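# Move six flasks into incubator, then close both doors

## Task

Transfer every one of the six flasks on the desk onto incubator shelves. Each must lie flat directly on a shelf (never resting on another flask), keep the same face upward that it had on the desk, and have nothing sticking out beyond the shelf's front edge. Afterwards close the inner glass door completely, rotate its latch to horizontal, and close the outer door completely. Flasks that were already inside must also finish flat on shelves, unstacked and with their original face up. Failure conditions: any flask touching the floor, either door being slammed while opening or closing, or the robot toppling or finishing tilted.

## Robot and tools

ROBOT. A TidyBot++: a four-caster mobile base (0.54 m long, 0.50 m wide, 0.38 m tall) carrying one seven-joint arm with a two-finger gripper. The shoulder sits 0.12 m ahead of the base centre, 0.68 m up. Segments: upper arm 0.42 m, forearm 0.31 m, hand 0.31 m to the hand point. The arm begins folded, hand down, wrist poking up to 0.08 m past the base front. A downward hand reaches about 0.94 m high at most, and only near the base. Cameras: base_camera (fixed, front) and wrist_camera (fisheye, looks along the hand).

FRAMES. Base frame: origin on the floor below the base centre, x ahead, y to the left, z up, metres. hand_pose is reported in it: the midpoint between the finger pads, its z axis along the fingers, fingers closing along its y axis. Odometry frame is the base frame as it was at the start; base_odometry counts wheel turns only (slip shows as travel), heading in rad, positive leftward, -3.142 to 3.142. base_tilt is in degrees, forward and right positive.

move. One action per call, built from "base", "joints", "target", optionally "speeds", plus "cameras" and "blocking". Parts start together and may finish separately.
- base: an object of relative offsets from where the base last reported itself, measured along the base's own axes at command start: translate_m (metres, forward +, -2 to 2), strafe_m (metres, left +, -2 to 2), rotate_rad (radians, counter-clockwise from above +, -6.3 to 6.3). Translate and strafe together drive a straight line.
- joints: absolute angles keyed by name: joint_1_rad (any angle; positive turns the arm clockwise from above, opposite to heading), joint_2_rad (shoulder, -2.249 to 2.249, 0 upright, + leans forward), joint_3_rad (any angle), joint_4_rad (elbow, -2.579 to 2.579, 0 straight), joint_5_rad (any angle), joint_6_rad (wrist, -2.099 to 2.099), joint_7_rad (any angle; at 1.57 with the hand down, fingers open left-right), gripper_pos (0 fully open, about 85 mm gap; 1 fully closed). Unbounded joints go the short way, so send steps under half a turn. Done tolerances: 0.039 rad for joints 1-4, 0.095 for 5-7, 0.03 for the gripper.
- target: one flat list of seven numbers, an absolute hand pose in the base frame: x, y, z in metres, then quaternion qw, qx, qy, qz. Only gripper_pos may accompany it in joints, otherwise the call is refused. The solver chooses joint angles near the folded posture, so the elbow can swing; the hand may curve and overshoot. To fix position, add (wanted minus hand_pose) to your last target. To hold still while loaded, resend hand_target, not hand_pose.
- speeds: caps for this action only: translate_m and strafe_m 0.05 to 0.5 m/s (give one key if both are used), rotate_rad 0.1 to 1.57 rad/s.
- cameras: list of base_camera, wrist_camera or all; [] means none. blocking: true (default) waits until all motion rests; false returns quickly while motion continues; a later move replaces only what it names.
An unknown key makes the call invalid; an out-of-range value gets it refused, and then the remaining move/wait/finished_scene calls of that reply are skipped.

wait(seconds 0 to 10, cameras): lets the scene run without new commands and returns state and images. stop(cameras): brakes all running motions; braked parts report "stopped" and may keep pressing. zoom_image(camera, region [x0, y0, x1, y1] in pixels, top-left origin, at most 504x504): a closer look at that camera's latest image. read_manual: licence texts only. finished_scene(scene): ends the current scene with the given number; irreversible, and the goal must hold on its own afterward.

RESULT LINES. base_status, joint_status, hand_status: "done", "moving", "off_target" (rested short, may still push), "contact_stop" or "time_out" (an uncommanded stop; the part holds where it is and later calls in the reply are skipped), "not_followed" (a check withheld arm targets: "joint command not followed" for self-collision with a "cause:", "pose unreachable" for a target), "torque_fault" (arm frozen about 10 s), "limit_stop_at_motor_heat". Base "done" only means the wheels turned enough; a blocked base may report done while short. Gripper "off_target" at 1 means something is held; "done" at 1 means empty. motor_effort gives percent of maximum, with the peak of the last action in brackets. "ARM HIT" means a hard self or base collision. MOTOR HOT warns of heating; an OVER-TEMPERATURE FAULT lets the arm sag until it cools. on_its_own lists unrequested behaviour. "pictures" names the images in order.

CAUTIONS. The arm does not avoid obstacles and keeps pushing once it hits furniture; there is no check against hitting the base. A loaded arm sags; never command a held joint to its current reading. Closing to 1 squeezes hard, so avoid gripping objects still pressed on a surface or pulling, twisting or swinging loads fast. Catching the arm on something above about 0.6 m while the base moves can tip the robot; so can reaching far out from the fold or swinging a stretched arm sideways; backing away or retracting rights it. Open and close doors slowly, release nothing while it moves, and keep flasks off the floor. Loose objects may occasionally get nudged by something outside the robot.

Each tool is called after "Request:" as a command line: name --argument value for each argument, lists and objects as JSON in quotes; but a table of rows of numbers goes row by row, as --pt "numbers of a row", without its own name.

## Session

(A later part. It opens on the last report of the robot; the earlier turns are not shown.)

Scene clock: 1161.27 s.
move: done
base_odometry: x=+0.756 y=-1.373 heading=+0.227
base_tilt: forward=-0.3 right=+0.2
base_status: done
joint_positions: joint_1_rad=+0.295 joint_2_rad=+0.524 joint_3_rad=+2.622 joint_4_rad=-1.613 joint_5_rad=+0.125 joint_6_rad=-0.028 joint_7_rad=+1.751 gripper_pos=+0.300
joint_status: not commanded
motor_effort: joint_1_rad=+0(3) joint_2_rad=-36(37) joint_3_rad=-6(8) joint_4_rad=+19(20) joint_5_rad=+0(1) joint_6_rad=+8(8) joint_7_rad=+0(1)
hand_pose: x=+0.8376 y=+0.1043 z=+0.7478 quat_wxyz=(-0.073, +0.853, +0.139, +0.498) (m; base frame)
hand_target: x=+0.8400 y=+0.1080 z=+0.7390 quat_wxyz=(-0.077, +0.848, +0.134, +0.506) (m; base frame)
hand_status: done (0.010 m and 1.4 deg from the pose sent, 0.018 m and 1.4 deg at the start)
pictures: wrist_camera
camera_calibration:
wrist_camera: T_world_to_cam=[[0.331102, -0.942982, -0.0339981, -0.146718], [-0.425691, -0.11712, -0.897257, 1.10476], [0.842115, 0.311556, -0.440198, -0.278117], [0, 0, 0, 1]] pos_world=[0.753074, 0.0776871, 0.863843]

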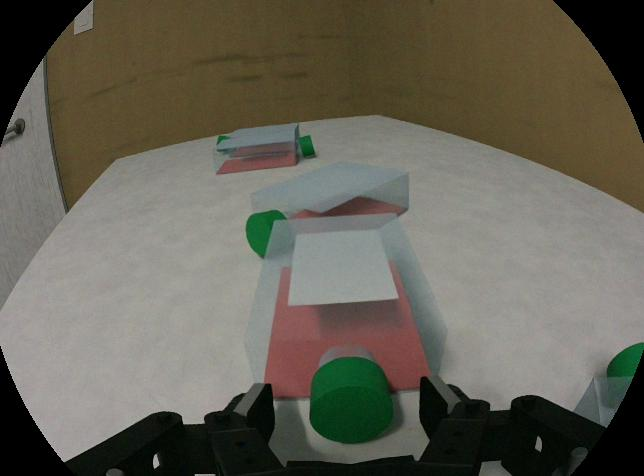

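Request:
move --joints '{"gripper_pos": 0.5}' --cameras '["wrist_camera"]'

Request:
move --joints '{"gripper_pos": 0.6}' --cameras '["wrist_camera"]'

Request:
move --joints '{"gripper_pos": 0.66}' --cameras '["wrist_camera"]'

Request:
move --joints '{"gripper_pos": 0.85}' --cameras '["wrist_camera"]'

Scene clock: 1166.73 s.
move: done
base_odometry: x=+0.756 y=-1.373 heading=+0.227
base_tilt: forward=-0.4 right=+0.3
base_status: not commanded
joint_positions: joint_1_rad=+0.295 joint_2_rad=+0.524 joint_3_rad=+2.622 joint_4_rad=-1.613 joint_5_rad=+0.125 joint_6_rad=-0.028 joint_7_rad=+1.751 gripper_pos=+0.500
joint_status: all done
motor_effort: joint_1_rad=+0(1) joint_2_rad=-36(37) joint_3_rad=-6(7) joint_4_rad=+19(20) joint_5_rad=+0(1) joint_6_rad=+8(8) joint_7_rad=+0(1)
hand_pose: x=+0.8376 y=+0.1043 z=+0.7478 quat_wxyz=(-0.073, +0.853, +0.139, +0.498) (m; base frame)
hand_target: x=+0.8400 y=+0.1080 z=+0.7390 quat_wxyz=(-0.077, +0.848, +0.134, +0.506) (m; base frame)
hand_status: not commanded
pictures: wrist_camera
camera_calibration:
wrist_camera: T_world_to_cam=[[0.331102, -0.942982, -0.0339981, -0.146718], [-0.425691, -0.11712, -0.897257, 1.10476], [0.842115, 0.311556, -0.440198, -0.278117], [0, 0, 0, 1]] pos_world=[0.753074, 0.0776871, 0.863843]

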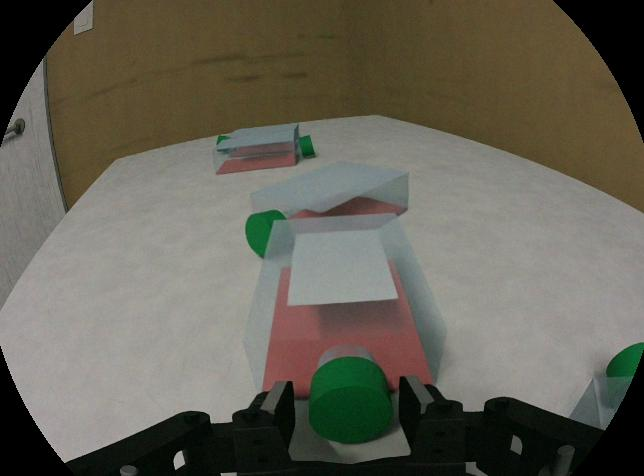

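Scene clock: 1167.27 s.
move: done
base_odometry: x=+0.756 y=-1.373 heading=+0.227
base_tilt: forward=-0.3 right=+0.3
base_status: not commanded
joint_positions: joint_1_rad=+0.295 joint_2_rad=+0.524 joint_3_rad=+2.622 joint_4_rad=-1.613 joint_5_rad=+0.125 joint_6_rad=-0.028 joint_7_rad=+1.751 gripper_pos=+0.600
joint_status: all done
motor_effort: joint_1_rad=-1(1) joint_2_rad=-36(36) joint_3_rad=-6(7) joint_4_rad=+19(20) joint_5_rad=+1(1) joint_6_rad=+8(8) joint_7_rad=+0(1)
hand_pose: x=+0.8376 y=+0.1043 z=+0.7478 quat_wxyz=(-0.073, +0.853, +0.139, +0.498) (m; base frame)
hand_target: x=+0.8400 y=+0.1080 z=+0.7390 quat_wxyz=(-0.077, +0.848, +0.134, +0.506) (m; base frame)
hand_status: not commanded
pictures: wrist_camera
camera_calibration:
wrist_camera: T_world_to_cam=[[0.331102, -0.942982, -0.0339981, -0.146718], [-0.425691, -0.11712, -0.897257, 1.10476], [0.842115, 0.311556, -0.440198, -0.278117], [0, 0, 0, 1]] pos_world=[0.753074, 0.0776871, 0.863843]

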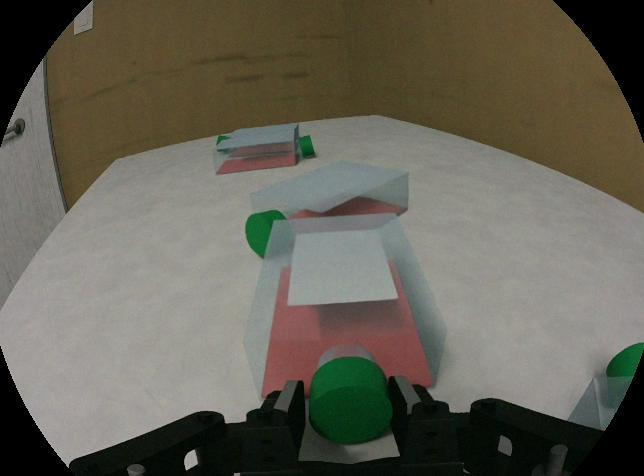

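Scene clock: 1167.73 s.
move: done
base_odometry: x=+0.756 y=-1.373 heading=+0.227
base_tilt: forward=-0.4 right=+0.2
base_status: not commanded
joint_positions: joint_1_rad=+0.295 joint_2_rad=+0.524 joint_3_rad=+2.622 joint_4_rad=-1.613 joint_5_rad=+0.125 joint_6_rad=-0.028 joint_7_rad=+1.751 gripper_pos=+0.656
joint_status: all done
motor_effort: joint_1_rad=+0(1) joint_2_rad=-35(36) joint_3_rad=-6(7) joint_4_rad=+19(20) joint_5_rad=+0(1) joint_6_rad=+7(8) joint_7_rad=+0(1)
hand_pose: x=+0.8377 y=+0.1043 z=+0.7479 quat_wxyz=(-0.073, +0.853, +0.139, +0.498) (m; base frame)
hand_target: x=+0.8400 y=+0.1080 z=+0.7390 quat_wxyz=(-0.077, +0.848, +0.134, +0.506) (m; base frame)
hand_status: not commanded
pictures: wrist_camera
camera_calibration:
wrist_camera: T_world_to_cam=[[0.331091, -0.942988, -0.0339556, -0.146746], [-0.425569, -0.11711, -0.897316, 1.10472], [0.842182, 0.311544, -0.44008, -0.278268], [0, 0, 0, 1]] pos_world=[0.753074, 0.0776871, 0.863843]

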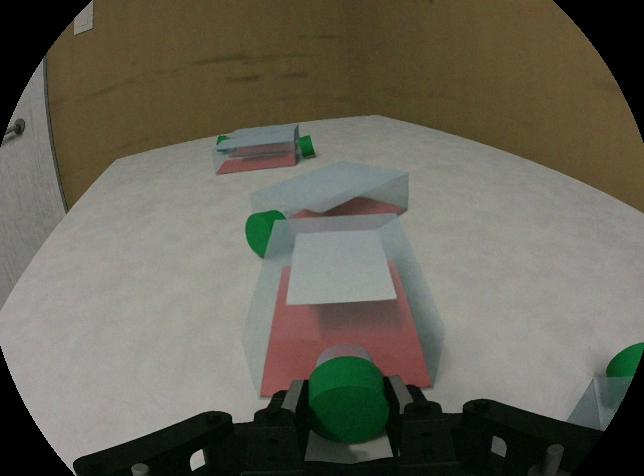

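Scene clock: 1168.33 s.
move: off_target
base_odometry: x=+0.756 y=-1.373 heading=+0.227
base_tilt: forward=-0.3 right=+0.2
base_status: not commanded
joint_positions: joint_1_rad=+0.295 joint_2_rad=+0.524 joint_3_rad=+2.622 joint_4_rad=-1.613 joint_5_rad=+0.125 joint_6_rad=-0.027 joint_7_rad=+1.751 gripper_pos=+0.684
joint_status: gripper_pos off_target (ended at +0.684, target +0.850)
motor_effort: joint_1_rad=-1(1) joint_2_rad=-35(36) joint_3_rad=-6(7) joint_4_rad=+19(19) joint_5_rad=+0(1) joint_6_rad=+7(8) joint_7_rad=+0(1)
hand_pose: x=+0.8378 y=+0.1043 z=+0.7480 quat_wxyz=(-0.073, +0.853, +0.139, +0.498) (m; base frame)
hand_target: x=+0.8400 y=+0.1080 z=+0.7390 quat_wxyz=(-0.077, +0.848, +0.134, +0.506) (m; base frame)
hand_status: not commanded
pictures: wrist_camera
camera_calibration:
wrist_camera: T_world_to_cam=[[0.330998, -0.943019, -0.0339844, -0.146772], [-0.424955, -0.116809, -0.897646, 1.10464], [0.842528, 0.311561, -0.439405, -0.279123], [0, 0, 0, 1]] pos_world=[0.753174, 0.0775874, 0.863942]

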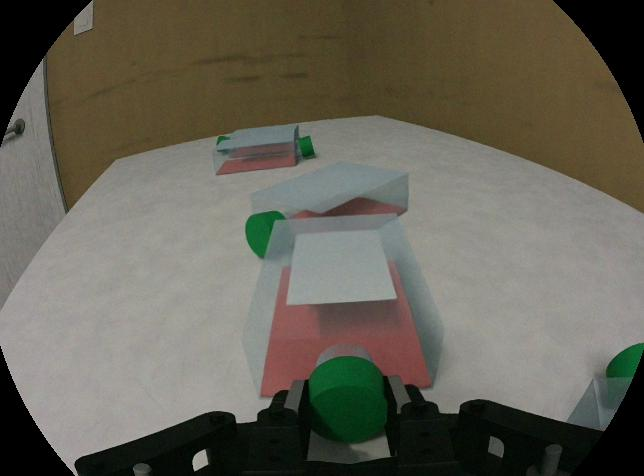

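Request:
move --target '[0.78, 0.09, 0.92, -0.077, 0.848, 0.134, 0.506]' --cameras '[]'

Request:
move --target '[0.66, 0.0, 0.93, 0, 0.866, 0, 0.5]' --cameras '["wrist_camera"]'

Request:
move --base '{"rotate_rad": -2.438}' --speeds '{"rotate_rad": 0.8}' --cameras '[]'

Request:
move --base '{"translate_m": 0.014, "strafe_m": -1.53}'

Scene clock: 1180.43 s.
move: done
base_odometry: x=+0.756 y=-1.373 heading=+0.227
base_tilt: forward=-0.3 right=+0.3
base_status: not commanded
joint_positions: joint_1_rad=+0.207 joint_2_rad=+0.223 joint_3_rad=+2.859 joint_4_rad=-1.449 joint_5_rad=-0.349 joint_6_rad=-0.404 joint_7_rad=+2.043 gripper_pos=+0.684
joint_status: not commanded
motor_effort: joint_1_rad=+0(2) joint_2_rad=-31(41) joint_3_rad=-2(7) joint_4_rad=+22(24) joint_5_rad=-1(1) joint_6_rad=+8(9) joint_7_rad=+0(1)
hand_pose: x=+0.7892 y=+0.0751 z=+0.9262 quat_wxyz=(-0.063, +0.842, +0.111, +0.524) (m; base frame)
hand_target: x=+0.7800 y=+0.0900 z=+0.9200 quat_wxyz=(-0.077, +0.848, +0.134, +0.506) (m; base frame)
hand_status: done (0.019 m and 3.8 deg from the pose sent, 0.182 m and 1.3 deg at the start)
pictures: none
No camera images: "cameras" was empty.

Scene clock: 1182.20 s.
move: done
base_odometry: x=+0.756 y=-1.373 heading=+0.227
base_tilt: forward=-0.2 right=+0.1
base_status: not commanded
joint_positions: joint_1_rad=+0.008 joint_2_rad=-0.093 joint_3_rad=+3.137 joint_4_rad=-1.694 joint_5_rad=-0.063 joint_6_rad=-0.413 joint_7_rad=+1.646 gripper_pos=+0.684
joint_status: not commanded
motor_effort: joint_1_rad=+0(1) joint_2_rad=-20(33) joint_3_rad=-1(3) joint_4_rad=+23(24) joint_5_rad=+0(1) joint_6_rad=+9(9) joint_7_rad=+0(1)
hand_pose: x=+0.6752 y=+0.0076 z=+0.9578 quat_wxyz=(-0.005, +0.845, +0.013, +0.535) (m; base frame)
hand_target: x=+0.6600 y=+0.0000 z=+0.9300 quat_wxyz=(+0.000, +0.866, +0.000, +0.500) (m; base frame)
hand_status: done (0.033 m and 4.9 deg from the pose sent, 0.149 m and 15.2 deg at the start)
pictures: wrist_camera
camera_calibration:
wrist_camera: T_world_to_cam=[[0.0530833, -0.997737, -0.041279, 0.0181403], [-0.373967, 0.0184667, -0.927258, 1.20539], [0.925922, 0.0646589, -0.37214, -0.138677], [0, 0, 0, 1]] pos_world=[0.578216, 0.00480646, 1.06685]

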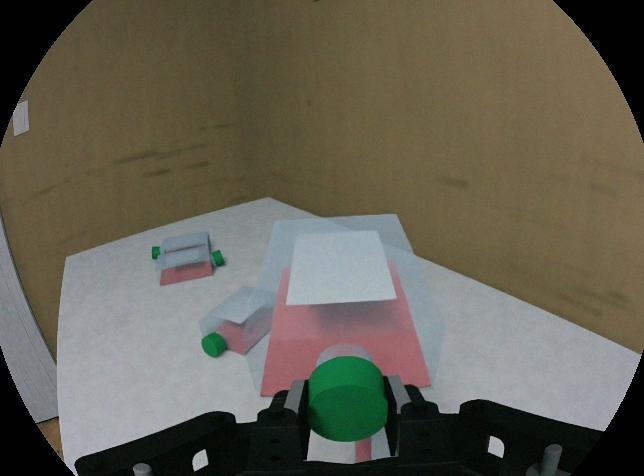

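Scene clock: 1186.17 s.
move: done
base_odometry: x=+0.756 y=-1.373 heading=-2.210
base_tilt: forward=-0.3 right=+0.2
base_status: done
joint_positions: joint_1_rad=-0.004 joint_2_rad=-0.093 joint_3_rad=+3.150 joint_4_rad=-1.695 joint_5_rad=-0.058 joint_6_rad=-0.413 joint_7_rad=+1.645 gripper_pos=+0.684
joint_status: not commanded
motor_effort: joint_1_rad=+0(2) joint_2_rad=-20(22) joint_3_rad=-1(3) joint_4_rad=+23(24) joint_5_rad=+0(1) joint_6_rad=+9(9) joint_7_rad=+0(1)
hand_pose: x=+0.6753 y=+0.0059 z=+0.9571 quat_wxyz=(-0.004, +0.845, +0.013, +0.534) (m; base frame)
hand_target: x=+0.6600 y=+0.0000 z=+0.9300 quat_wxyz=(+0.000, +0.866, +0.000, +0.500) (m; base frame)
hand_status: not commanded
pictures: none
No camera images: "cameras" was empty.

Scene clock: 1190.07 s.
move: done
base_odometry: x=-0.480 y=-0.471 heading=-2.211
base_tilt: forward=-0.3 right=+0.3
base_status: done
joint_positions: joint_1_rad=-0.008 joint_2_rad=-0.093 joint_3_rad=+3.153 joint_4_rad=-1.696 joint_5_rad=-0.057 joint_6_rad=-0.413 joint_7_rad=+1.644 gripper_pos=+0.684
joint_status: not commanded
motor_effort: joint_1_rad=+0(3) joint_2_rad=-21(21) joint_3_rad=+0(3) joint_4_rad=+23(24) joint_5_rad=+0(1) joint_6_rad=+9(9) joint_7_rad=+0(1)
hand_pose: x=+0.6752 y=+0.0062 z=+0.9569 quat_wxyz=(-0.004, +0.845, +0.013, +0.534) (m; base frame)
hand_target: x=+0.6600 y=+0.0000 z=+0.9300 quat_wxyz=(+0.000, +0.866, +0.000, +0.500) (m; base frame)
hand_status: not commanded
pictures: base_camera, wrist_camera
camera_calibration:
wrist_camera: T_world_to_cam=[[0.0521322, -0.997897, -0.038522, 0.0147136], [-0.375572, 0.0161511, -0.926652, 1.20513], [0.925326, 0.0627762, -0.37394, -0.136782], [0, 0, 0, 1]] pos_world=[0.578413, 0.00380519, 1.06615]

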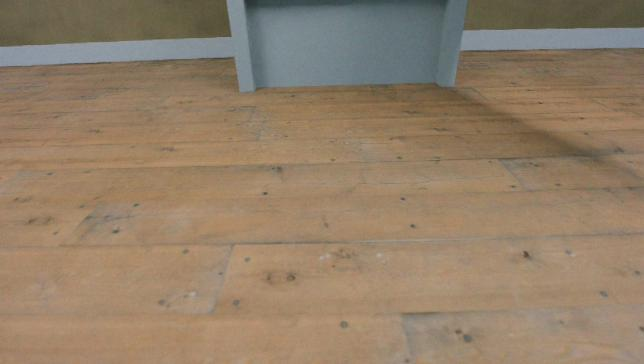

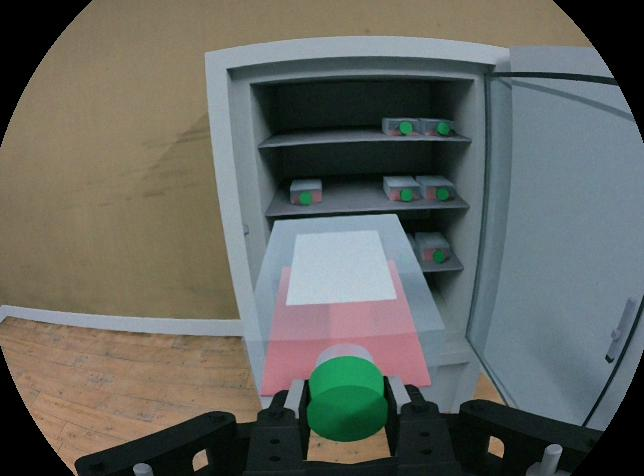

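Request:
move --base '{"rotate_rad": 0.094}' --cameras '[]'

Request:
move --base '{"translate_m": 0.118, "strafe_m": -0.144}' --target '[0.815, 0.0, 0.873, 0, 0.8406, 0, 0.5417]'

Scene clock: 1202.90 s.
move: done
base_odometry: x=-0.480 y=-0.471 heading=-2.117
base_tilt: forward=-0.3 right=+0.2
base_status: done
joint_positions: joint_1_rad=-0.015 joint_2_rad=-0.093 joint_3_rad=+3.153 joint_4_rad=-1.696 joint_5_rad=-0.056 joint_6_rad=-0.413 joint_7_rad=+1.644 gripper_pos=+0.684
joint_status: not commanded
motor_effort: joint_1_rad=+0(3) joint_2_rad=-20(21) joint_3_rad=-1(4) joint_4_rad=+23(24) joint_5_rad=+0(1) joint_6_rad=+9(9) joint_7_rad=+0(1)
hand_pose: x=+0.6751 y=+0.0103 z=+0.9568 quat_wxyz=(-0.005, +0.845, +0.017, +0.534) (m; base frame)
hand_target: x=+0.6600 y=+0.0000 z=+0.9300 quat_wxyz=(+0.000, +0.866, +0.000, +0.500) (m; base frame)
hand_status: not commanded
pictures: none
No camera images: "cameras" was empty.

Scene clock: 1204.67 s.
move: done
base_odometry: x=-0.665 y=-0.497 heading=-2.116
base_tilt: forward=-0.3 right=+0.3
base_status: done
joint_positions: joint_1_rad=-0.005 joint_2_rad=+0.274 joint_3_rad=+3.153 joint_4_rad=-1.606 joint_5_rad=-0.056 joint_6_rad=-0.225 joint_7_rad=+1.644 gripper_pos=+0.684
joint_status: not commanded
motor_effort: joint_1_rad=+0(2) joint_2_rad=-34(38) joint_3_rad=-1(3) joint_4_rad=+22(24) joint_5_rad=+1(1) joint_6_rad=+9(9) joint_7_rad=+0(1)
hand_pose: x=+0.8005 y=+0.0016 z=+0.8330 quat_wxyz=(+0.002, +0.868, +0.009, +0.496) (m; base frame)
hand_target: x=+0.8150 y=+0.0000 z=+0.8730 quat_wxyz=(+0.000, +0.841, +0.000, +0.542) (m; base frame)
hand_status: done (0.043 m and 6.3 deg from the pose sent, 0.163 m and 2.3 deg at the start)
pictures: base_camera, wrist_camera
camera_calibration:
wrist_camera: T_world_to_cam=[[0.0358943, -0.998705, -0.0360532, 0.00966118], [-0.456109, 0.0157283, -0.889785, 1.17122], [0.8892, 0.0483824, -0.454954, -0.202279], [0, 0, 0, 1]] pos_world=[0.713726, 0.00101409, 0.950458]

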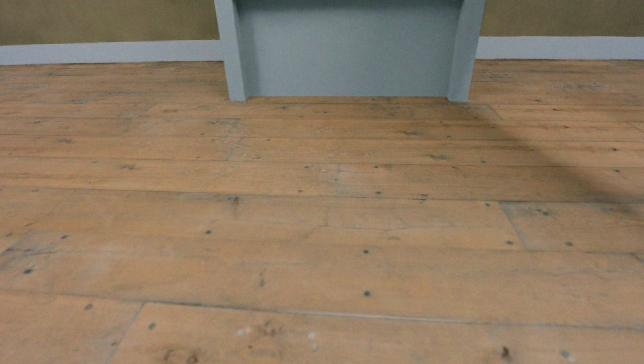

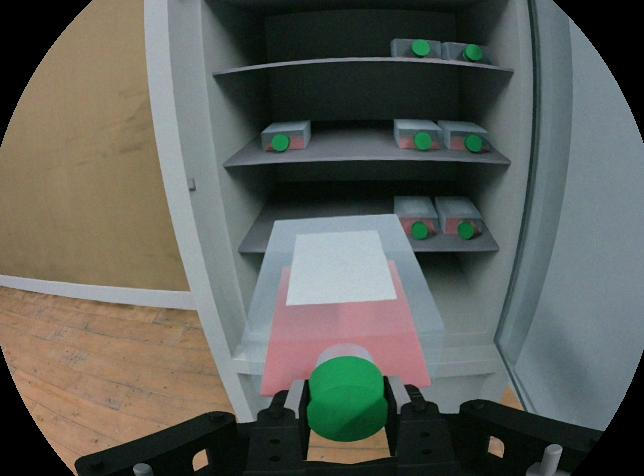

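Request:
move --target '[0.815, 0.0, 0.883, 0, 0.842, 0, 0.5395]' --cameras '[]'

Request:
move --base '{"translate_m": 0.5}' --speeds '{"translate_m": 0.2}' --cameras '["wrist_camera"]'

Scene clock: 1225.30 s.
move: done
base_odometry: x=-0.665 y=-0.497 heading=-2.116
base_tilt: forward=-0.3 right=+0.2
base_status: not commanded
joint_positions: joint_1_rad=-0.005 joint_2_rad=+0.272 joint_3_rad=+3.153 joint_4_rad=-1.571 joint_5_rad=-0.056 joint_6_rad=-0.224 joint_7_rad=+1.644 gripper_pos=+0.684
joint_status: not commanded
motor_effort: joint_1_rad=+0(1) joint_2_rad=-34(35) joint_3_rad=-1(1) joint_4_rad=+22(24) joint_5_rad=+0(1) joint_6_rad=+9(9) joint_7_rad=+0(1)
hand_pose: x=+0.8088 y=+0.0015 z=+0.8544 quat_wxyz=(+0.002, +0.859, +0.009, +0.512) (m; base frame)
hand_target: x=+0.8150 y=+0.0000 z=+0.8830 quat_wxyz=(+0.000, +0.842, +0.000, +0.539) (m; base frame)
hand_status: done (0.029 m and 3.9 deg from the pose sent, 0.052 m and 6.0 deg at the start)
pictures: none
No camera images: "cameras" was empty.

Scene clock: 1228.57 s.
move: done
base_odometry: x=-0.924 y=-0.924 heading=-2.116
base_tilt: forward=-0.3 right=+0.2
base_status: done
joint_positions: joint_1_rad=-0.005 joint_2_rad=+0.269 joint_3_rad=+3.152 joint_4_rad=-1.570 joint_5_rad=-0.056 joint_6_rad=-0.224 joint_7_rad=+1.644 gripper_pos=+0.684
joint_status: not commanded
motor_effort: joint_1_rad=+0(2) joint_2_rad=-34(37) joint_3_rad=-1(3) joint_4_rad=+22(23) joint_5_rad=+0(1) joint_6_rad=+9(9) joint_7_rad=+0(1)
hand_pose: x=+0.8084 y=+0.0016 z=+0.8570 quat_wxyz=(+0.002, +0.858, +0.010, +0.514) (m; base frame)
hand_target: x=+0.8150 y=+0.0000 z=+0.8830 quat_wxyz=(+0.000, +0.842, +0.000, +0.539) (m; base frame)
hand_status: not commanded
pictures: wrist_camera
camera_calibration:
wrist_camera: T_world_to_cam=[[0.0375302, -0.998703, -0.0344012, 0.00760595], [-0.418947, 0.0155291, -0.907878, 1.18169], [0.907235, 0.0484851, -0.417821, -0.244782], [0, 0, 0, 1]] pos_world=[0.716854, 0.00111381, 0.970814]

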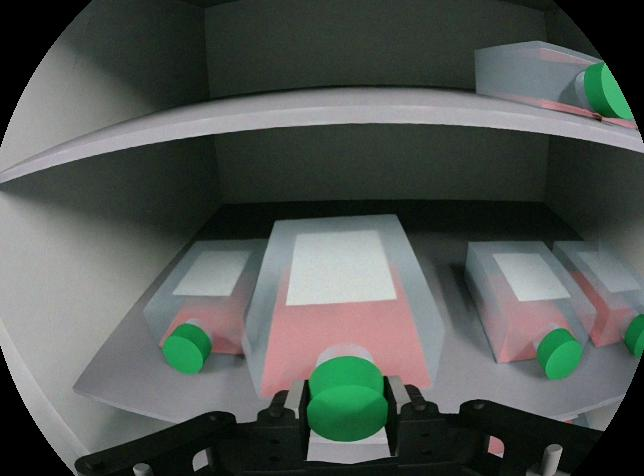

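Request:
move --base '{"translate_m": 0.09}' --speeds '{"translate_m": 0.1}' --cameras '["wrist_camera"]'

Request:
move --target '[0.812, 0.0, 0.845, 0, 0.853, 0, 0.522]' --cameras '[]'

Request:
move --target '[0.811, 0.0, 0.820, 0, 0.860, 0, 0.510]' --cameras '["wrist_camera"]'

Scene clock: 1238.00 s.
move: done
base_odometry: x=-0.971 y=-1.001 heading=-2.117
base_tilt: forward=-0.3 right=+0.2
base_status: done
joint_positions: joint_1_rad=-0.005 joint_2_rad=+0.268 joint_3_rad=+3.152 joint_4_rad=-1.570 joint_5_rad=-0.056 joint_6_rad=-0.224 joint_7_rad=+1.644 gripper_pos=+0.684
joint_status: not commanded
motor_effort: joint_1_rad=-1(1) joint_2_rad=-34(37) joint_3_rad=-1(2) joint_4_rad=+22(23) joint_5_rad=+0(1) joint_6_rad=+8(9) joint_7_rad=+0(1)
hand_pose: x=+0.8083 y=+0.0016 z=+0.8580 quat_wxyz=(+0.002, +0.858, +0.010, +0.514) (m; base frame)
hand_target: x=+0.8150 y=+0.0000 z=+0.8830 quat_wxyz=(+0.000, +0.842, +0.000, +0.539) (m; base frame)
hand_status: not commanded
pictures: wrist_camera
camera_calibration:
wrist_camera: T_world_to_cam=[[0.0375762, -0.998703, -0.0343463, 0.0075545], [-0.417607, 0.0155315, -0.908495, 1.18197], [0.907851, 0.0484811, -0.416482, -0.24601], [0, 0, 0, 1]] pos_world=[0.716655, 0.00111381, 0.971613]

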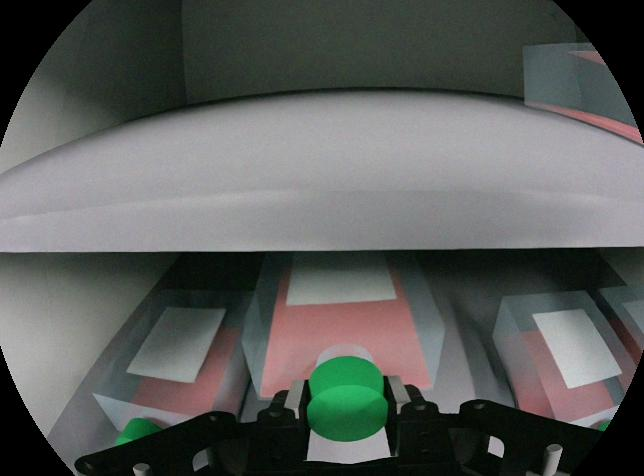

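Scene clock: 1238.83 s.
move: done
base_odometry: x=-0.971 y=-1.001 heading=-2.117
base_tilt: forward=-0.4 right=+0.2
base_status: not commanded
joint_positions: joint_1_rad=-0.005 joint_2_rad=+0.279 joint_3_rad=+3.152 joint_4_rad=-1.594 joint_5_rad=-0.056 joint_6_rad=-0.212 joint_7_rad=+1.644 gripper_pos=+0.684
joint_status: not commanded
motor_effort: joint_1_rad=-1(1) joint_2_rad=-34(35) joint_3_rad=-1(1) joint_4_rad=+22(23) joint_5_rad=+1(1) joint_6_rad=+9(9) joint_7_rad=+0(1)
hand_pose: x=+0.8060 y=+0.0014 z=+0.8397 quat_wxyz=(+0.002, +0.864, +0.009, +0.504) (m; base frame)
hand_target: x=+0.8120 y=+0.0000 z=+0.8450 quat_wxyz=(+0.000, +0.853, +0.000, +0.522) (m; base frame)
hand_status: done (0.008 m and 2.6 deg from the pose sent, 0.014 m and 1.5 deg at the start)
pictures: none
No camera images: "cameras" was empty.

Scene clock: 1239.63 s.
move: done
base_odometry: x=-0.971 y=-1.001 heading=-2.117
base_tilt: forward=-0.3 right=+0.1
base_status: not commanded
joint_positions: joint_1_rad=-0.005 joint_2_rad=+0.300 joint_3_rad=+3.152 joint_4_rad=-1.618 joint_5_rad=-0.056 joint_6_rad=-0.196 joint_7_rad=+1.644 gripper_pos=+0.684
joint_status: not commanded
motor_effort: joint_1_rad=+0(1) joint_2_rad=-34(36) joint_3_rad=-1(2) joint_4_rad=+22(23) joint_5_rad=+1(1) joint_6_rad=+9(9) joint_7_rad=+0(0)
hand_pose: x=+0.8054 y=+0.0012 z=+0.8160 quat_wxyz=(+0.003, +0.871, +0.009, +0.492) (m; base frame)
hand_target: x=+0.8110 y=+0.0000 z=+0.8200 quat_wxyz=(+0.000, +0.860, +0.000, +0.510) (m; base frame)
hand_status: done (0.007 m and 2.7 deg from the pose sent, 0.020 m and 1.4 deg at the start)
pictures: wrist_camera
camera_calibration:
wrist_camera: T_world_to_cam=[[0.0342244, -0.998777, -0.0356883, 0.0096211], [-0.464594, 0.0157166, -0.885384, 1.1616], [0.884862, 0.0468823, -0.463488, -0.20396], [0, 0, 0, 1]] pos_world=[0.719817, 0.000915074, 0.934269]

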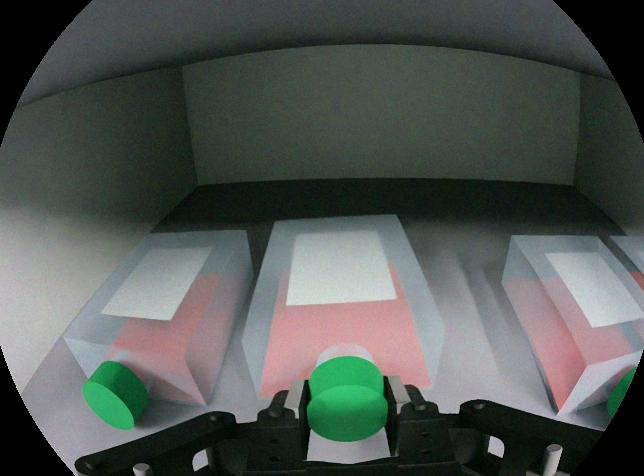

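Request:
move --target '[0.812, 0.0, 0.807, 0, 0.851, 0, 0.525]' --cameras '[]'

Request:
move --target '[0.812, 0.0, 0.799, 0, 0.851, 0, 0.525]' --cameras '["wrist_camera"]'

Scene clock: 1248.93 s.
move: done
base_odometry: x=-0.971 y=-1.001 heading=-2.117
base_tilt: forward=-0.3 right=+0.3
base_status: not commanded
joint_positions: joint_1_rad=-0.005 joint_2_rad=+0.306 joint_3_rad=+3.152 joint_4_rad=-1.677 joint_5_rad=-0.055 joint_6_rad=-0.094 joint_7_rad=+1.641 gripper_pos=+0.684
joint_status: not commanded
motor_effort: joint_1_rad=+0(1) joint_2_rad=-33(35) joint_3_rad=-1(2) joint_4_rad=+21(22) joint_5_rad=+1(1) joint_6_rad=+8(9) joint_7_rad=+0(1)
hand_pose: x=+0.8063 y=-0.0005 z=+0.8062 quat_wxyz=(+0.005, +0.862, +0.006, +0.508) (m; base frame)
hand_target: x=+0.8120 y=+0.0000 z=+0.8070 quat_wxyz=(+0.000, +0.851, +0.000, +0.525) (m; base frame)
hand_status: done (0.006 m and 2.5 deg from the pose sent, 0.011 m and 4.6 deg at the start)
pictures: none
No camera images: "cameras" was empty.

Scene clock: 1249.50 s.
move: done
base_odometry: x=-0.971 y=-1.001 heading=-2.117
base_tilt: forward=-0.2 right=+0.2
base_status: not commanded
joint_positions: joint_1_rad=-0.005 joint_2_rad=+0.308 joint_3_rad=+3.152 joint_4_rad=-1.689 joint_5_rad=-0.055 joint_6_rad=-0.065 joint_7_rad=+1.639 gripper_pos=+0.684
joint_status: not commanded
motor_effort: joint_1_rad=+0(1) joint_2_rad=-33(34) joint_3_rad=-1(1) joint_4_rad=+21(21) joint_5_rad=+1(1) joint_6_rad=+8(8) joint_7_rad=+0(0)
hand_pose: x=+0.8075 y=-0.0010 z=+0.8059 quat_wxyz=(+0.005, +0.858, +0.005, +0.514) (m; base frame)
hand_target: x=+0.8120 y=+0.0000 z=+0.7990 quat_wxyz=(+0.000, +0.851, +0.000, +0.525) (m; base frame)
hand_status: done (0.008 m and 1.7 deg from the pose sent, 0.009 m and 2.5 deg at the start)
pictures: wrist_camera
camera_calibration:
wrist_camera: T_world_to_cam=[[0.0275428, -0.999024, -0.0345207, 0.0114518], [-0.418145, 0.0198529, -0.908163, 1.13453], [0.907963, 0.039448, -0.41719, -0.266365], [0, 0, 0, 1]] pos_world=[0.715934, -0.000575509, 0.919613]

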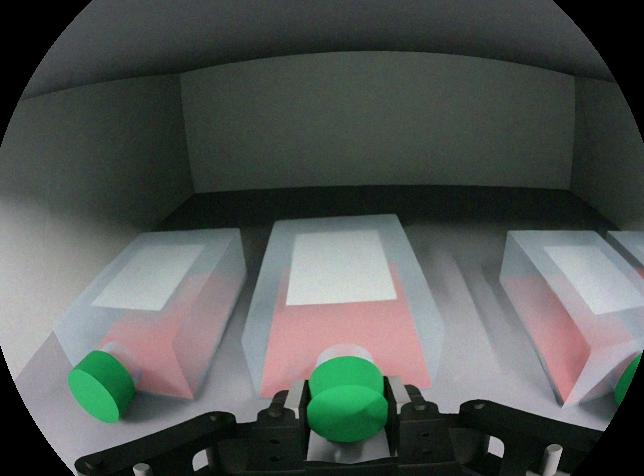

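Request:
move --joints '{"gripper_pos": 0.63}' --cameras '[]'

Request:
move --joints '{"gripper_pos": 0.45}' --cameras '["wrist_camera"]'

Request:
move --base '{"translate_m": -0.12}' --speeds '{"translate_m": 0.1}' --cameras '["wrist_camera"]'

Scene clock: 1255.13 s.
move: done
base_odometry: x=-0.971 y=-1.001 heading=-2.117
base_tilt: forward=-0.3 right=+0.3
base_status: not commanded
joint_positions: joint_1_rad=-0.005 joint_2_rad=+0.310 joint_3_rad=+3.152 joint_4_rad=-1.689 joint_5_rad=-0.055 joint_6_rad=-0.065 joint_7_rad=+1.639 gripper_pos=+0.630
joint_status: all done
motor_effort: joint_1_rad=-1(1) joint_2_rad=-34(34) joint_3_rad=-2(2) joint_4_rad=+20(22) joint_5_rad=+1(1) joint_6_rad=+8(8) joint_7_rad=+0(1)
hand_pose: x=+0.8077 y=-0.0010 z=+0.8049 quat_wxyz=(+0.005, +0.858, +0.005, +0.513) (m; base frame)
hand_target: x=+0.8120 y=+0.0000 z=+0.7990 quat_wxyz=(+0.000, +0.851, +0.000, +0.525) (m; base frame)
hand_status: not commanded
pictures: none
No camera images: "cameras" was empty.

Scene clock: 1255.73 s.
move: done
base_odometry: x=-0.971 y=-1.001 heading=-2.117
base_tilt: forward=-0.3 right=+0.3
base_status: not commanded
joint_positions: joint_1_rad=-0.005 joint_2_rad=+0.310 joint_3_rad=+3.152 joint_4_rad=-1.689 joint_5_rad=-0.055 joint_6_rad=-0.065 joint_7_rad=+1.639 gripper_pos=+0.450
joint_status: all done
motor_effort: joint_1_rad=+0(1) joint_2_rad=-33(33) joint_3_rad=-1(1) joint_4_rad=+21(21) joint_5_rad=+0(1) joint_6_rad=+8(8) joint_7_rad=+0(1)
hand_pose: x=+0.8077 y=-0.0010 z=+0.8049 quat_wxyz=(+0.005, +0.858, +0.005, +0.513) (m; base frame)
hand_target: x=+0.8120 y=+0.0000 z=+0.7990 quat_wxyz=(+0.000, +0.851, +0.000, +0.525) (m; base frame)
hand_status: not commanded
pictures: wrist_camera
camera_calibration:
wrist_camera: T_world_to_cam=[[0.0274932, -0.999024, -0.0345596, 0.0114839], [-0.419446, 0.0198525, -0.907563, 1.13422], [0.907364, 0.0394477, -0.418491, -0.265388], [0, 0, 0, 1]] pos_world=[0.716233, -0.000575509, 0.918715]

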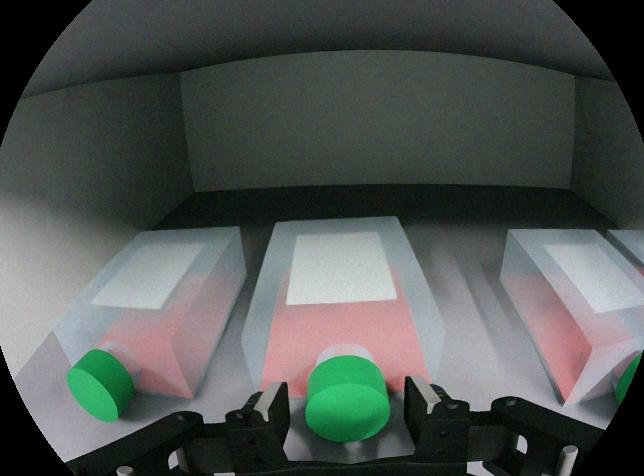

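Scene clock: 1257.50 s.
move: done
base_odometry: x=-0.909 y=-0.898 heading=-2.117
base_tilt: forward=-0.3 right=+0.1
base_status: done
joint_positions: joint_1_rad=-0.004 joint_2_rad=+0.317 joint_3_rad=+3.152 joint_4_rad=-1.690 joint_5_rad=-0.055 joint_6_rad=-0.061 joint_7_rad=+1.639 gripper_pos=+0.450
joint_status: not commanded
motor_effort: joint_1_rad=-1(2) joint_2_rad=-33(36) joint_3_rad=-1(2) joint_4_rad=+20(22) joint_5_rad=+0(1) joint_6_rad=+8(8) joint_7_rad=+0(1)
hand_pose: x=+0.8088 y=-0.0010 z=+0.8002 quat_wxyz=(+0.005, +0.859, +0.005, +0.511) (m; base frame)
hand_target: x=+0.8120 y=+0.0000 z=+0.7990 quat_wxyz=(+0.000, +0.851, +0.000, +0.525) (m; base frame)
hand_status: not commanded
pictures: wrist_camera
camera_calibration:
wrist_camera: T_world_to_cam=[[0.0273784, -0.999026, -0.0345989, 0.0114105], [-0.423582, 0.0197564, -0.905642, 1.13234], [0.905444, 0.0394505, -0.422629, -0.263521], [0, 0, 0, 1]] pos_world=[0.71793, -0.000575613, 0.91452]

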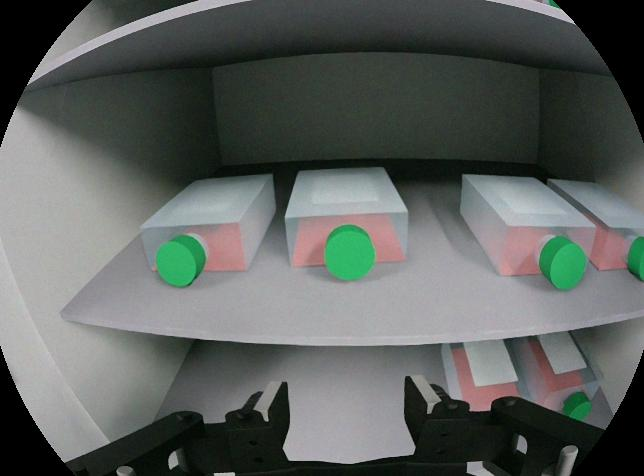

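Request:
move --base '{"translate_m": -0.5}' --speeds '{"translate_m": 0.4}' --cameras '[]'

Request:
move --base '{"translate_m": -0.315, "strafe_m": 1.364}' --joints '{"joint_1_rad": 0, "joint_2_rad": -0.3, "joint_3_rad": 3.14, "joint_4_rad": -2.0, "joint_5_rad": 0, "joint_6_rad": -0.45, "joint_7_rad": 1.57}' --cameras '[]'

Request:
move --base '{"rotate_rad": 2.233}'

Scene clock: 1289.70 s.
move: done
base_odometry: x=-0.650 y=-0.471 heading=-2.116
base_tilt: forward=-0.3 right=+0.1
base_status: done
joint_positions: joint_1_rad=-0.004 joint_2_rad=+0.321 joint_3_rad=+3.152 joint_4_rad=-1.691 joint_5_rad=-0.055 joint_6_rad=-0.061 joint_7_rad=+1.639 gripper_pos=+0.450
joint_status: not commanded
motor_effort: joint_1_rad=+0(2) joint_2_rad=-34(36) joint_3_rad=-1(2) joint_4_rad=+21(22) joint_5_rad=+0(1) joint_6_rad=+8(9) joint_7_rad=+0(1)
hand_pose: x=+0.8091 y=-0.0011 z=+0.7969 quat_wxyz=(+0.005, +0.861, +0.005, +0.509) (m; base frame)
hand_target: x=+0.8120 y=+0.0000 z=+0.7990 quat_wxyz=(+0.000, +0.851, +0.000, +0.525) (m; base frame)
hand_status: not commanded
pictures: none
No camera images: "cameras" was empty.

Scene clock: 1293.77 s.
move: done
base_odometry: x=+0.680 y=-0.909 heading=-2.116
base_tilt: forward=-0.3 right=+0.2
base_status: done
joint_positions: joint_1_rad=+0.001 joint_2_rad=-0.290 joint_3_rad=+3.150 joint_4_rad=-1.971 joint_5_rad=-0.055 joint_6_rad=-0.379 joint_7_rad=+1.639 gripper_pos=+0.450
joint_status: all done
motor_effort: joint_1_rad=+0(3) joint_2_rad=-12(36) joint_3_rad=-1(3) joint_4_rad=+22(23) joint_5_rad=+0(1) joint_6_rad=+8(9) joint_7_rad=+1(1)
hand_pose: x=+0.5861 y=+0.0028 z=+0.9042 quat_wxyz=(-0.003, +0.857, +0.008, +0.515) (m; base frame)
hand_target: x=+0.5669 y=+0.0021 z=+0.8729 quat_wxyz=(+0.000, +0.880, +0.000, +0.476) (m; base frame)
hand_status: not commanded
pictures: none
No camera images: "cameras" was empty.

Scene clock: 1296.57 s.
move: done
base_odometry: x=+0.680 y=-0.909 heading=+0.116
base_tilt: forward=-0.4 right=+0.2
base_status: done
joint_positions: joint_1_rad=+0.001 joint_2_rad=-0.290 joint_3_rad=+3.148 joint_4_rad=-1.971 joint_5_rad=-0.054 joint_6_rad=-0.379 joint_7_rad=+1.638 gripper_pos=+0.450
joint_status: not commanded
motor_effort: joint_1_rad=+0(2) joint_2_rad=-12(14) joint_3_rad=-1(2) joint_4_rad=+23(23) joint_5_rad=+0(1) joint_6_rad=+8(8) joint_7_rad=+0(1)
hand_pose: x=+0.5860 y=+0.0036 z=+0.9042 quat_wxyz=(-0.003, +0.857, +0.009, +0.515) (m; base frame)
hand_target: x=+0.5669 y=+0.0021 z=+0.8729 quat_wxyz=(+0.000, +0.880, +0.000, +0.476) (m; base frame)
hand_status: not commanded
pictures: base_camera, wrist_camera
camera_calibration:
wrist_camera: T_world_to_cam=[[0.0419594, -0.998163, -0.0436974, 0.0253527], [-0.416292, 0.0222926, -0.908958, 1.13068], [0.908262, 0.0563302, -0.414592, -0.026904], [0, 0, 0, 1]] pos_world=[0.494064, 0.00161588, 1.01769]

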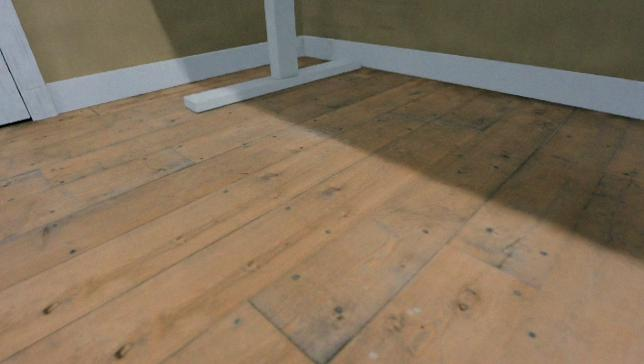

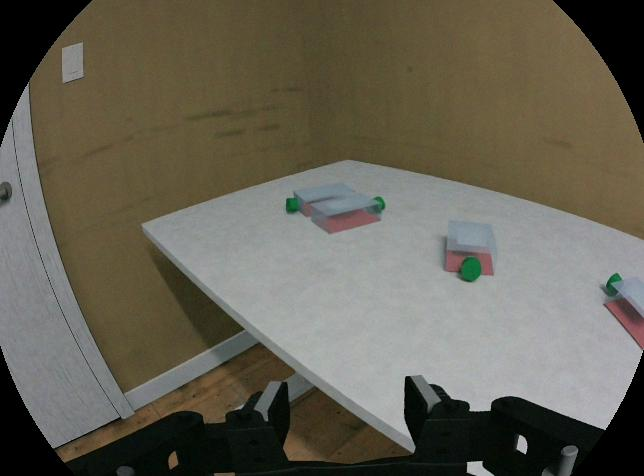

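Request:
move --base '{"rotate_rad": -0.21}' --cameras '[]'

Request:
move --base '{"translate_m": 0.17}' --joints '{"gripper_pos": 0.3}' --target '[0.80, 0.0, 0.835, 0.02, 0.8655, -0.036, 0.4995]' --cameras '["wrist_camera"]'

Scene clock: 1310.00 s.
move: done
base_odometry: x=+0.680 y=-0.909 heading=-0.093
base_tilt: forward=-0.3 right=+0.2
base_status: done
joint_positions: joint_1_rad=+0.002 joint_2_rad=-0.290 joint_3_rad=+3.148 joint_4_rad=-1.971 joint_5_rad=-0.053 joint_6_rad=-0.379 joint_7_rad=+1.638 gripper_pos=+0.450
joint_status: not commanded
motor_effort: joint_1_rad=+0(2) joint_2_rad=-12(12) joint_3_rad=+0(3) joint_4_rad=+22(23) joint_5_rad=+0(1) joint_6_rad=+8(8) joint_7_rad=+0(1)
hand_pose: x=+0.5859 y=+0.0035 z=+0.9041 quat_wxyz=(-0.002, +0.857, +0.009, +0.515) (m; base frame)
hand_target: x=+0.5669 y=+0.0021 z=+0.8729 quat_wxyz=(+0.000, +0.880, +0.000, +0.476) (m; base frame)
hand_status: not commanded
pictures: none
No camera images: "cameras" was empty.

Scene clock: 1311.83 s.
move: done
base_odometry: x=+0.849 y=-0.925 heading=-0.092
base_tilt: forward=-0.3 right=+0.2
base_status: done
joint_positions: joint_1_rad=-0.238 joint_2_rad=+0.264 joint_3_rad=+3.392 joint_4_rad=-1.634 joint_5_rad=+0.071 joint_6_rad=-0.293 joint_7_rad=+1.411 gripper_pos=+0.300
joint_status: all done
motor_effort: joint_1_rad=+0(1) joint_2_rad=-31(33) joint_3_rad=+0(1) joint_4_rad=+21(22) joint_5_rad=+1(1) joint_6_rad=+8(9) joint_7_rad=+0(1)
hand_pose: x=+0.7818 y=+0.0008 z=+0.8109 quat_wxyz=(+0.017, +0.886, -0.033, +0.463) (m; base frame)
hand_target: x=+0.8000 y=+0.0000 z=+0.8350 quat_wxyz=(+0.020, +0.865, -0.036, +0.499) (m; base frame)
hand_status: done (0.030 m and 4.8 deg from the pose sent, 0.225 m and 6.1 deg at the start)
pictures: wrist_camera
camera_calibration:
wrist_camera: T_world_to_cam=[[-0.055895, -0.997204, -0.0496046, 0.0915297], [-0.516783, 0.0714046, -0.853134, 1.16078], [0.85429, -0.0220511, -0.519329, -0.116148], [0, 0, 0, 1]] pos_world=[0.704209, 0.00582787, 0.934518]

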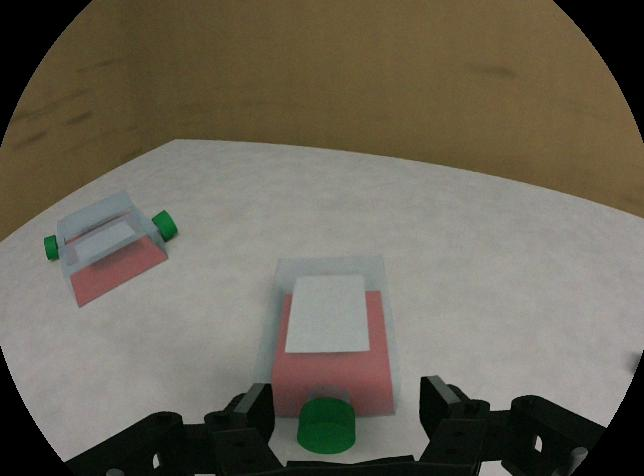

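Request:
move --base '{"strafe_m": 0.008}' --target '[0.815, 0.0, 0.79, 0.02, 0.858, -0.036, 0.5125]' --cameras '["wrist_camera"]'

Scene clock: 1319.27 s.
move: done
base_odometry: x=+0.850 y=-0.917 heading=-0.092
base_tilt: forward=-0.3 right=+0.2
base_status: done
joint_positions: joint_1_rad=-0.277 joint_2_rad=+0.345 joint_3_rad=+3.456 joint_4_rad=-1.677 joint_5_rad=+0.004 joint_6_rad=-0.108 joint_7_rad=+1.438 gripper_pos=+0.300
joint_status: not commanded
motor_effort: joint_1_rad=+0(2) joint_2_rad=-33(36) joint_3_rad=+1(2) joint_4_rad=+19(22) joint_5_rad=+0(1) joint_6_rad=+7(8) joint_7_rad=+0(1)
hand_pose: x=+0.8102 y=-0.0012 z=+0.7845 quat_wxyz=(+0.019, +0.869, -0.039, +0.493) (m; base frame)
hand_target: x=+0.8150 y=+0.0000 z=+0.7900 quat_wxyz=(+0.020, +0.858, -0.036, +0.512) (m; base frame)
hand_status: done (0.007 m and 2.6 deg from the pose sent, 0.039 m and 6.5 deg at the start)
pictures: wrist_camera
camera_calibration:
wrist_camera: T_world_to_cam=[[-0.0654653, -0.996336, -0.055029, 0.101912], [-0.45636, 0.0789365, -0.886287, 1.13003], [0.887384, -0.032908, -0.459856, -0.227699], [0, 0, 0, 1]] pos_world=[0.724427, 0.00484557, 0.902428]

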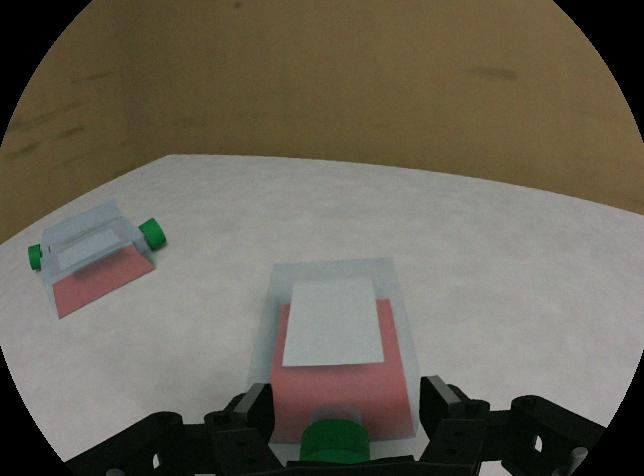

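Request:
move --base '{"strafe_m": 0.006}' --target '[0.810, 0.0, 0.770, 0.02, 0.858, -0.036, 0.5125]' --cameras '[]'

Request:
move --target '[0.813, 0.0, 0.755, 0.02, 0.858, -0.036, 0.5125]' --cameras '["wrist_camera"]'

Scene clock: 1325.83 s.
move: done
base_odometry: x=+0.851 y=-0.911 heading=-0.092
base_tilt: forward=-0.3 right=+0.2
base_status: done
joint_positions: joint_1_rad=-0.280 joint_2_rad=+0.351 joint_3_rad=+3.458 joint_4_rad=-1.728 joint_5_rad=-0.034 joint_6_rad=-0.041 joint_7_rad=+1.465 gripper_pos=+0.300
joint_status: not commanded
motor_effort: joint_1_rad=+0(3) joint_2_rad=-33(34) joint_3_rad=+1(3) joint_4_rad=+19(21) joint_5_rad=+0(1) joint_6_rad=+7(8) joint_7_rad=+0(1)
hand_pose: x=+0.8060 y=-0.0008 z=+0.7706 quat_wxyz=(+0.016, +0.867, -0.042, +0.497) (m; base frame)
hand_target: x=+0.8100 y=+0.0000 z=+0.7700 quat_wxyz=(+0.020, +0.858, -0.036, +0.512) (m; base frame)
hand_status: done (0.004 m and 2.2 deg from the pose sent, 0.015 m and 2.6 deg at the start)
pictures: none
No camera images: "cameras" was empty.

Scene clock: 1326.57 s.
move: done
base_odometry: x=+0.851 y=-0.911 heading=-0.092
base_tilt: forward=-0.3 right=+0.2
base_status: not commanded
joint_positions: joint_1_rad=-0.276 joint_2_rad=+0.374 joint_3_rad=+3.452 joint_4_rad=-1.741 joint_5_rad=-0.059 joint_6_rad=+0.004 joint_7_rad=+1.485 gripper_pos=+0.300
joint_status: not commanded
motor_effort: joint_1_rad=+0(1) joint_2_rad=-34(35) joint_3_rad=+1(2) joint_4_rad=+20(21) joint_5_rad=+1(1) joint_6_rad=+8(8) joint_7_rad=+0(1)
hand_pose: x=+0.8110 y=+0.0008 z=+0.7603 quat_wxyz=(+0.016, +0.864, -0.041, +0.502) (m; base frame)
hand_target: x=+0.8130 y=+0.0000 z=+0.7550 quat_wxyz=(+0.020, +0.858, -0.036, +0.512) (m; base frame)
hand_status: done (0.006 m and 1.6 deg from the pose sent, 0.017 m and 2.2 deg at the start)
pictures: wrist_camera
camera_calibration:
wrist_camera: T_world_to_cam=[[-0.0636376, -0.996061, -0.0617456, 0.106244], [-0.437713, 0.0834604, -0.895233, 1.10055], [0.89686, -0.0299436, -0.4413, -0.261309], [0, 0, 0, 1]] pos_world=[0.722843, 0.00614852, 0.876491]

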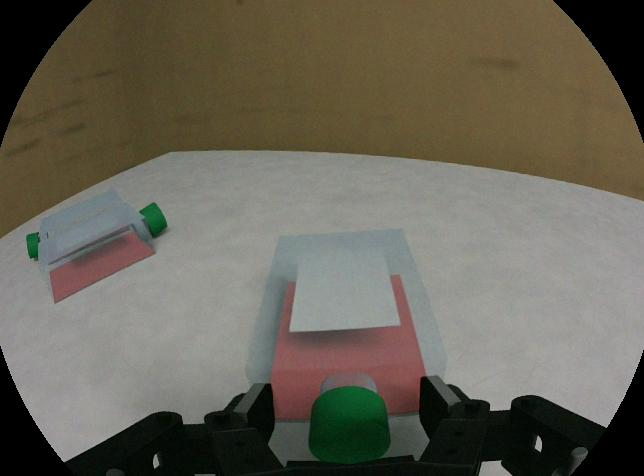

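Request:
move --target '[0.813, 0.0, 0.741, 0.02, 0.858, -0.036, 0.5125]' --cameras '["wrist_camera"]'

Scene clock: 1329.90 s.
move: done
base_odometry: x=+0.851 y=-0.911 heading=-0.092
base_tilt: forward=-0.3 right=+0.1
base_status: not commanded
joint_positions: joint_1_rad=-0.266 joint_2_rad=+0.392 joint_3_rad=+3.436 joint_4_rad=-1.764 joint_5_rad=-0.077 joint_6_rad=+0.048 joint_7_rad=+1.503 gripper_pos=+0.300
joint_status: not commanded
motor_effort: joint_1_rad=+0(1) joint_2_rad=-34(35) joint_3_rad=+2(2) joint_4_rad=+20(20) joint_5_rad=+0(1) joint_6_rad=+8(8) joint_7_rad=+0(0)
hand_pose: x=+0.8115 y=+0.0031 z=+0.7467 quat_wxyz=(+0.015, +0.864, -0.039, +0.502) (m; base frame)
hand_target: x=+0.8130 y=+0.0000 z=+0.7410 quat_wxyz=(+0.020, +0.858, -0.036, +0.512) (m; base frame)
hand_status: done (0.007 m and 1.5 deg from the pose sent, 0.019 m and 1.6 deg at the start)
pictures: wrist_camera
camera_calibration:
wrist_camera: T_world_to_cam=[[-0.0595543, -0.99633, -0.0614855, 0.104124], [-0.43645, 0.0813846, -0.89604, 1.08802], [0.897755, -0.0265277, -0.439695, -0.269546], [0, 0, 0, 1]] pos_world=[0.723052, 0.00804326, 0.86279]

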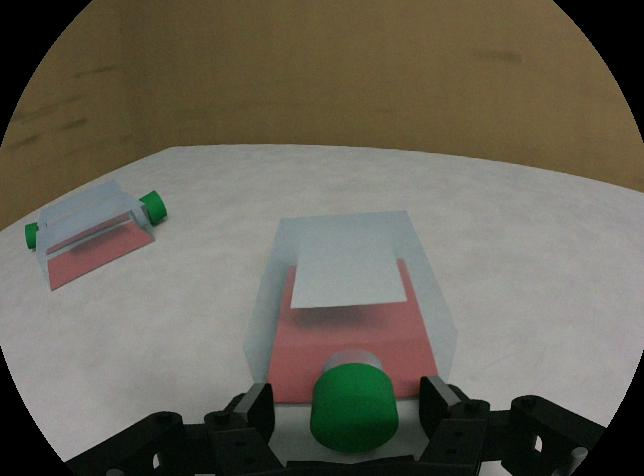

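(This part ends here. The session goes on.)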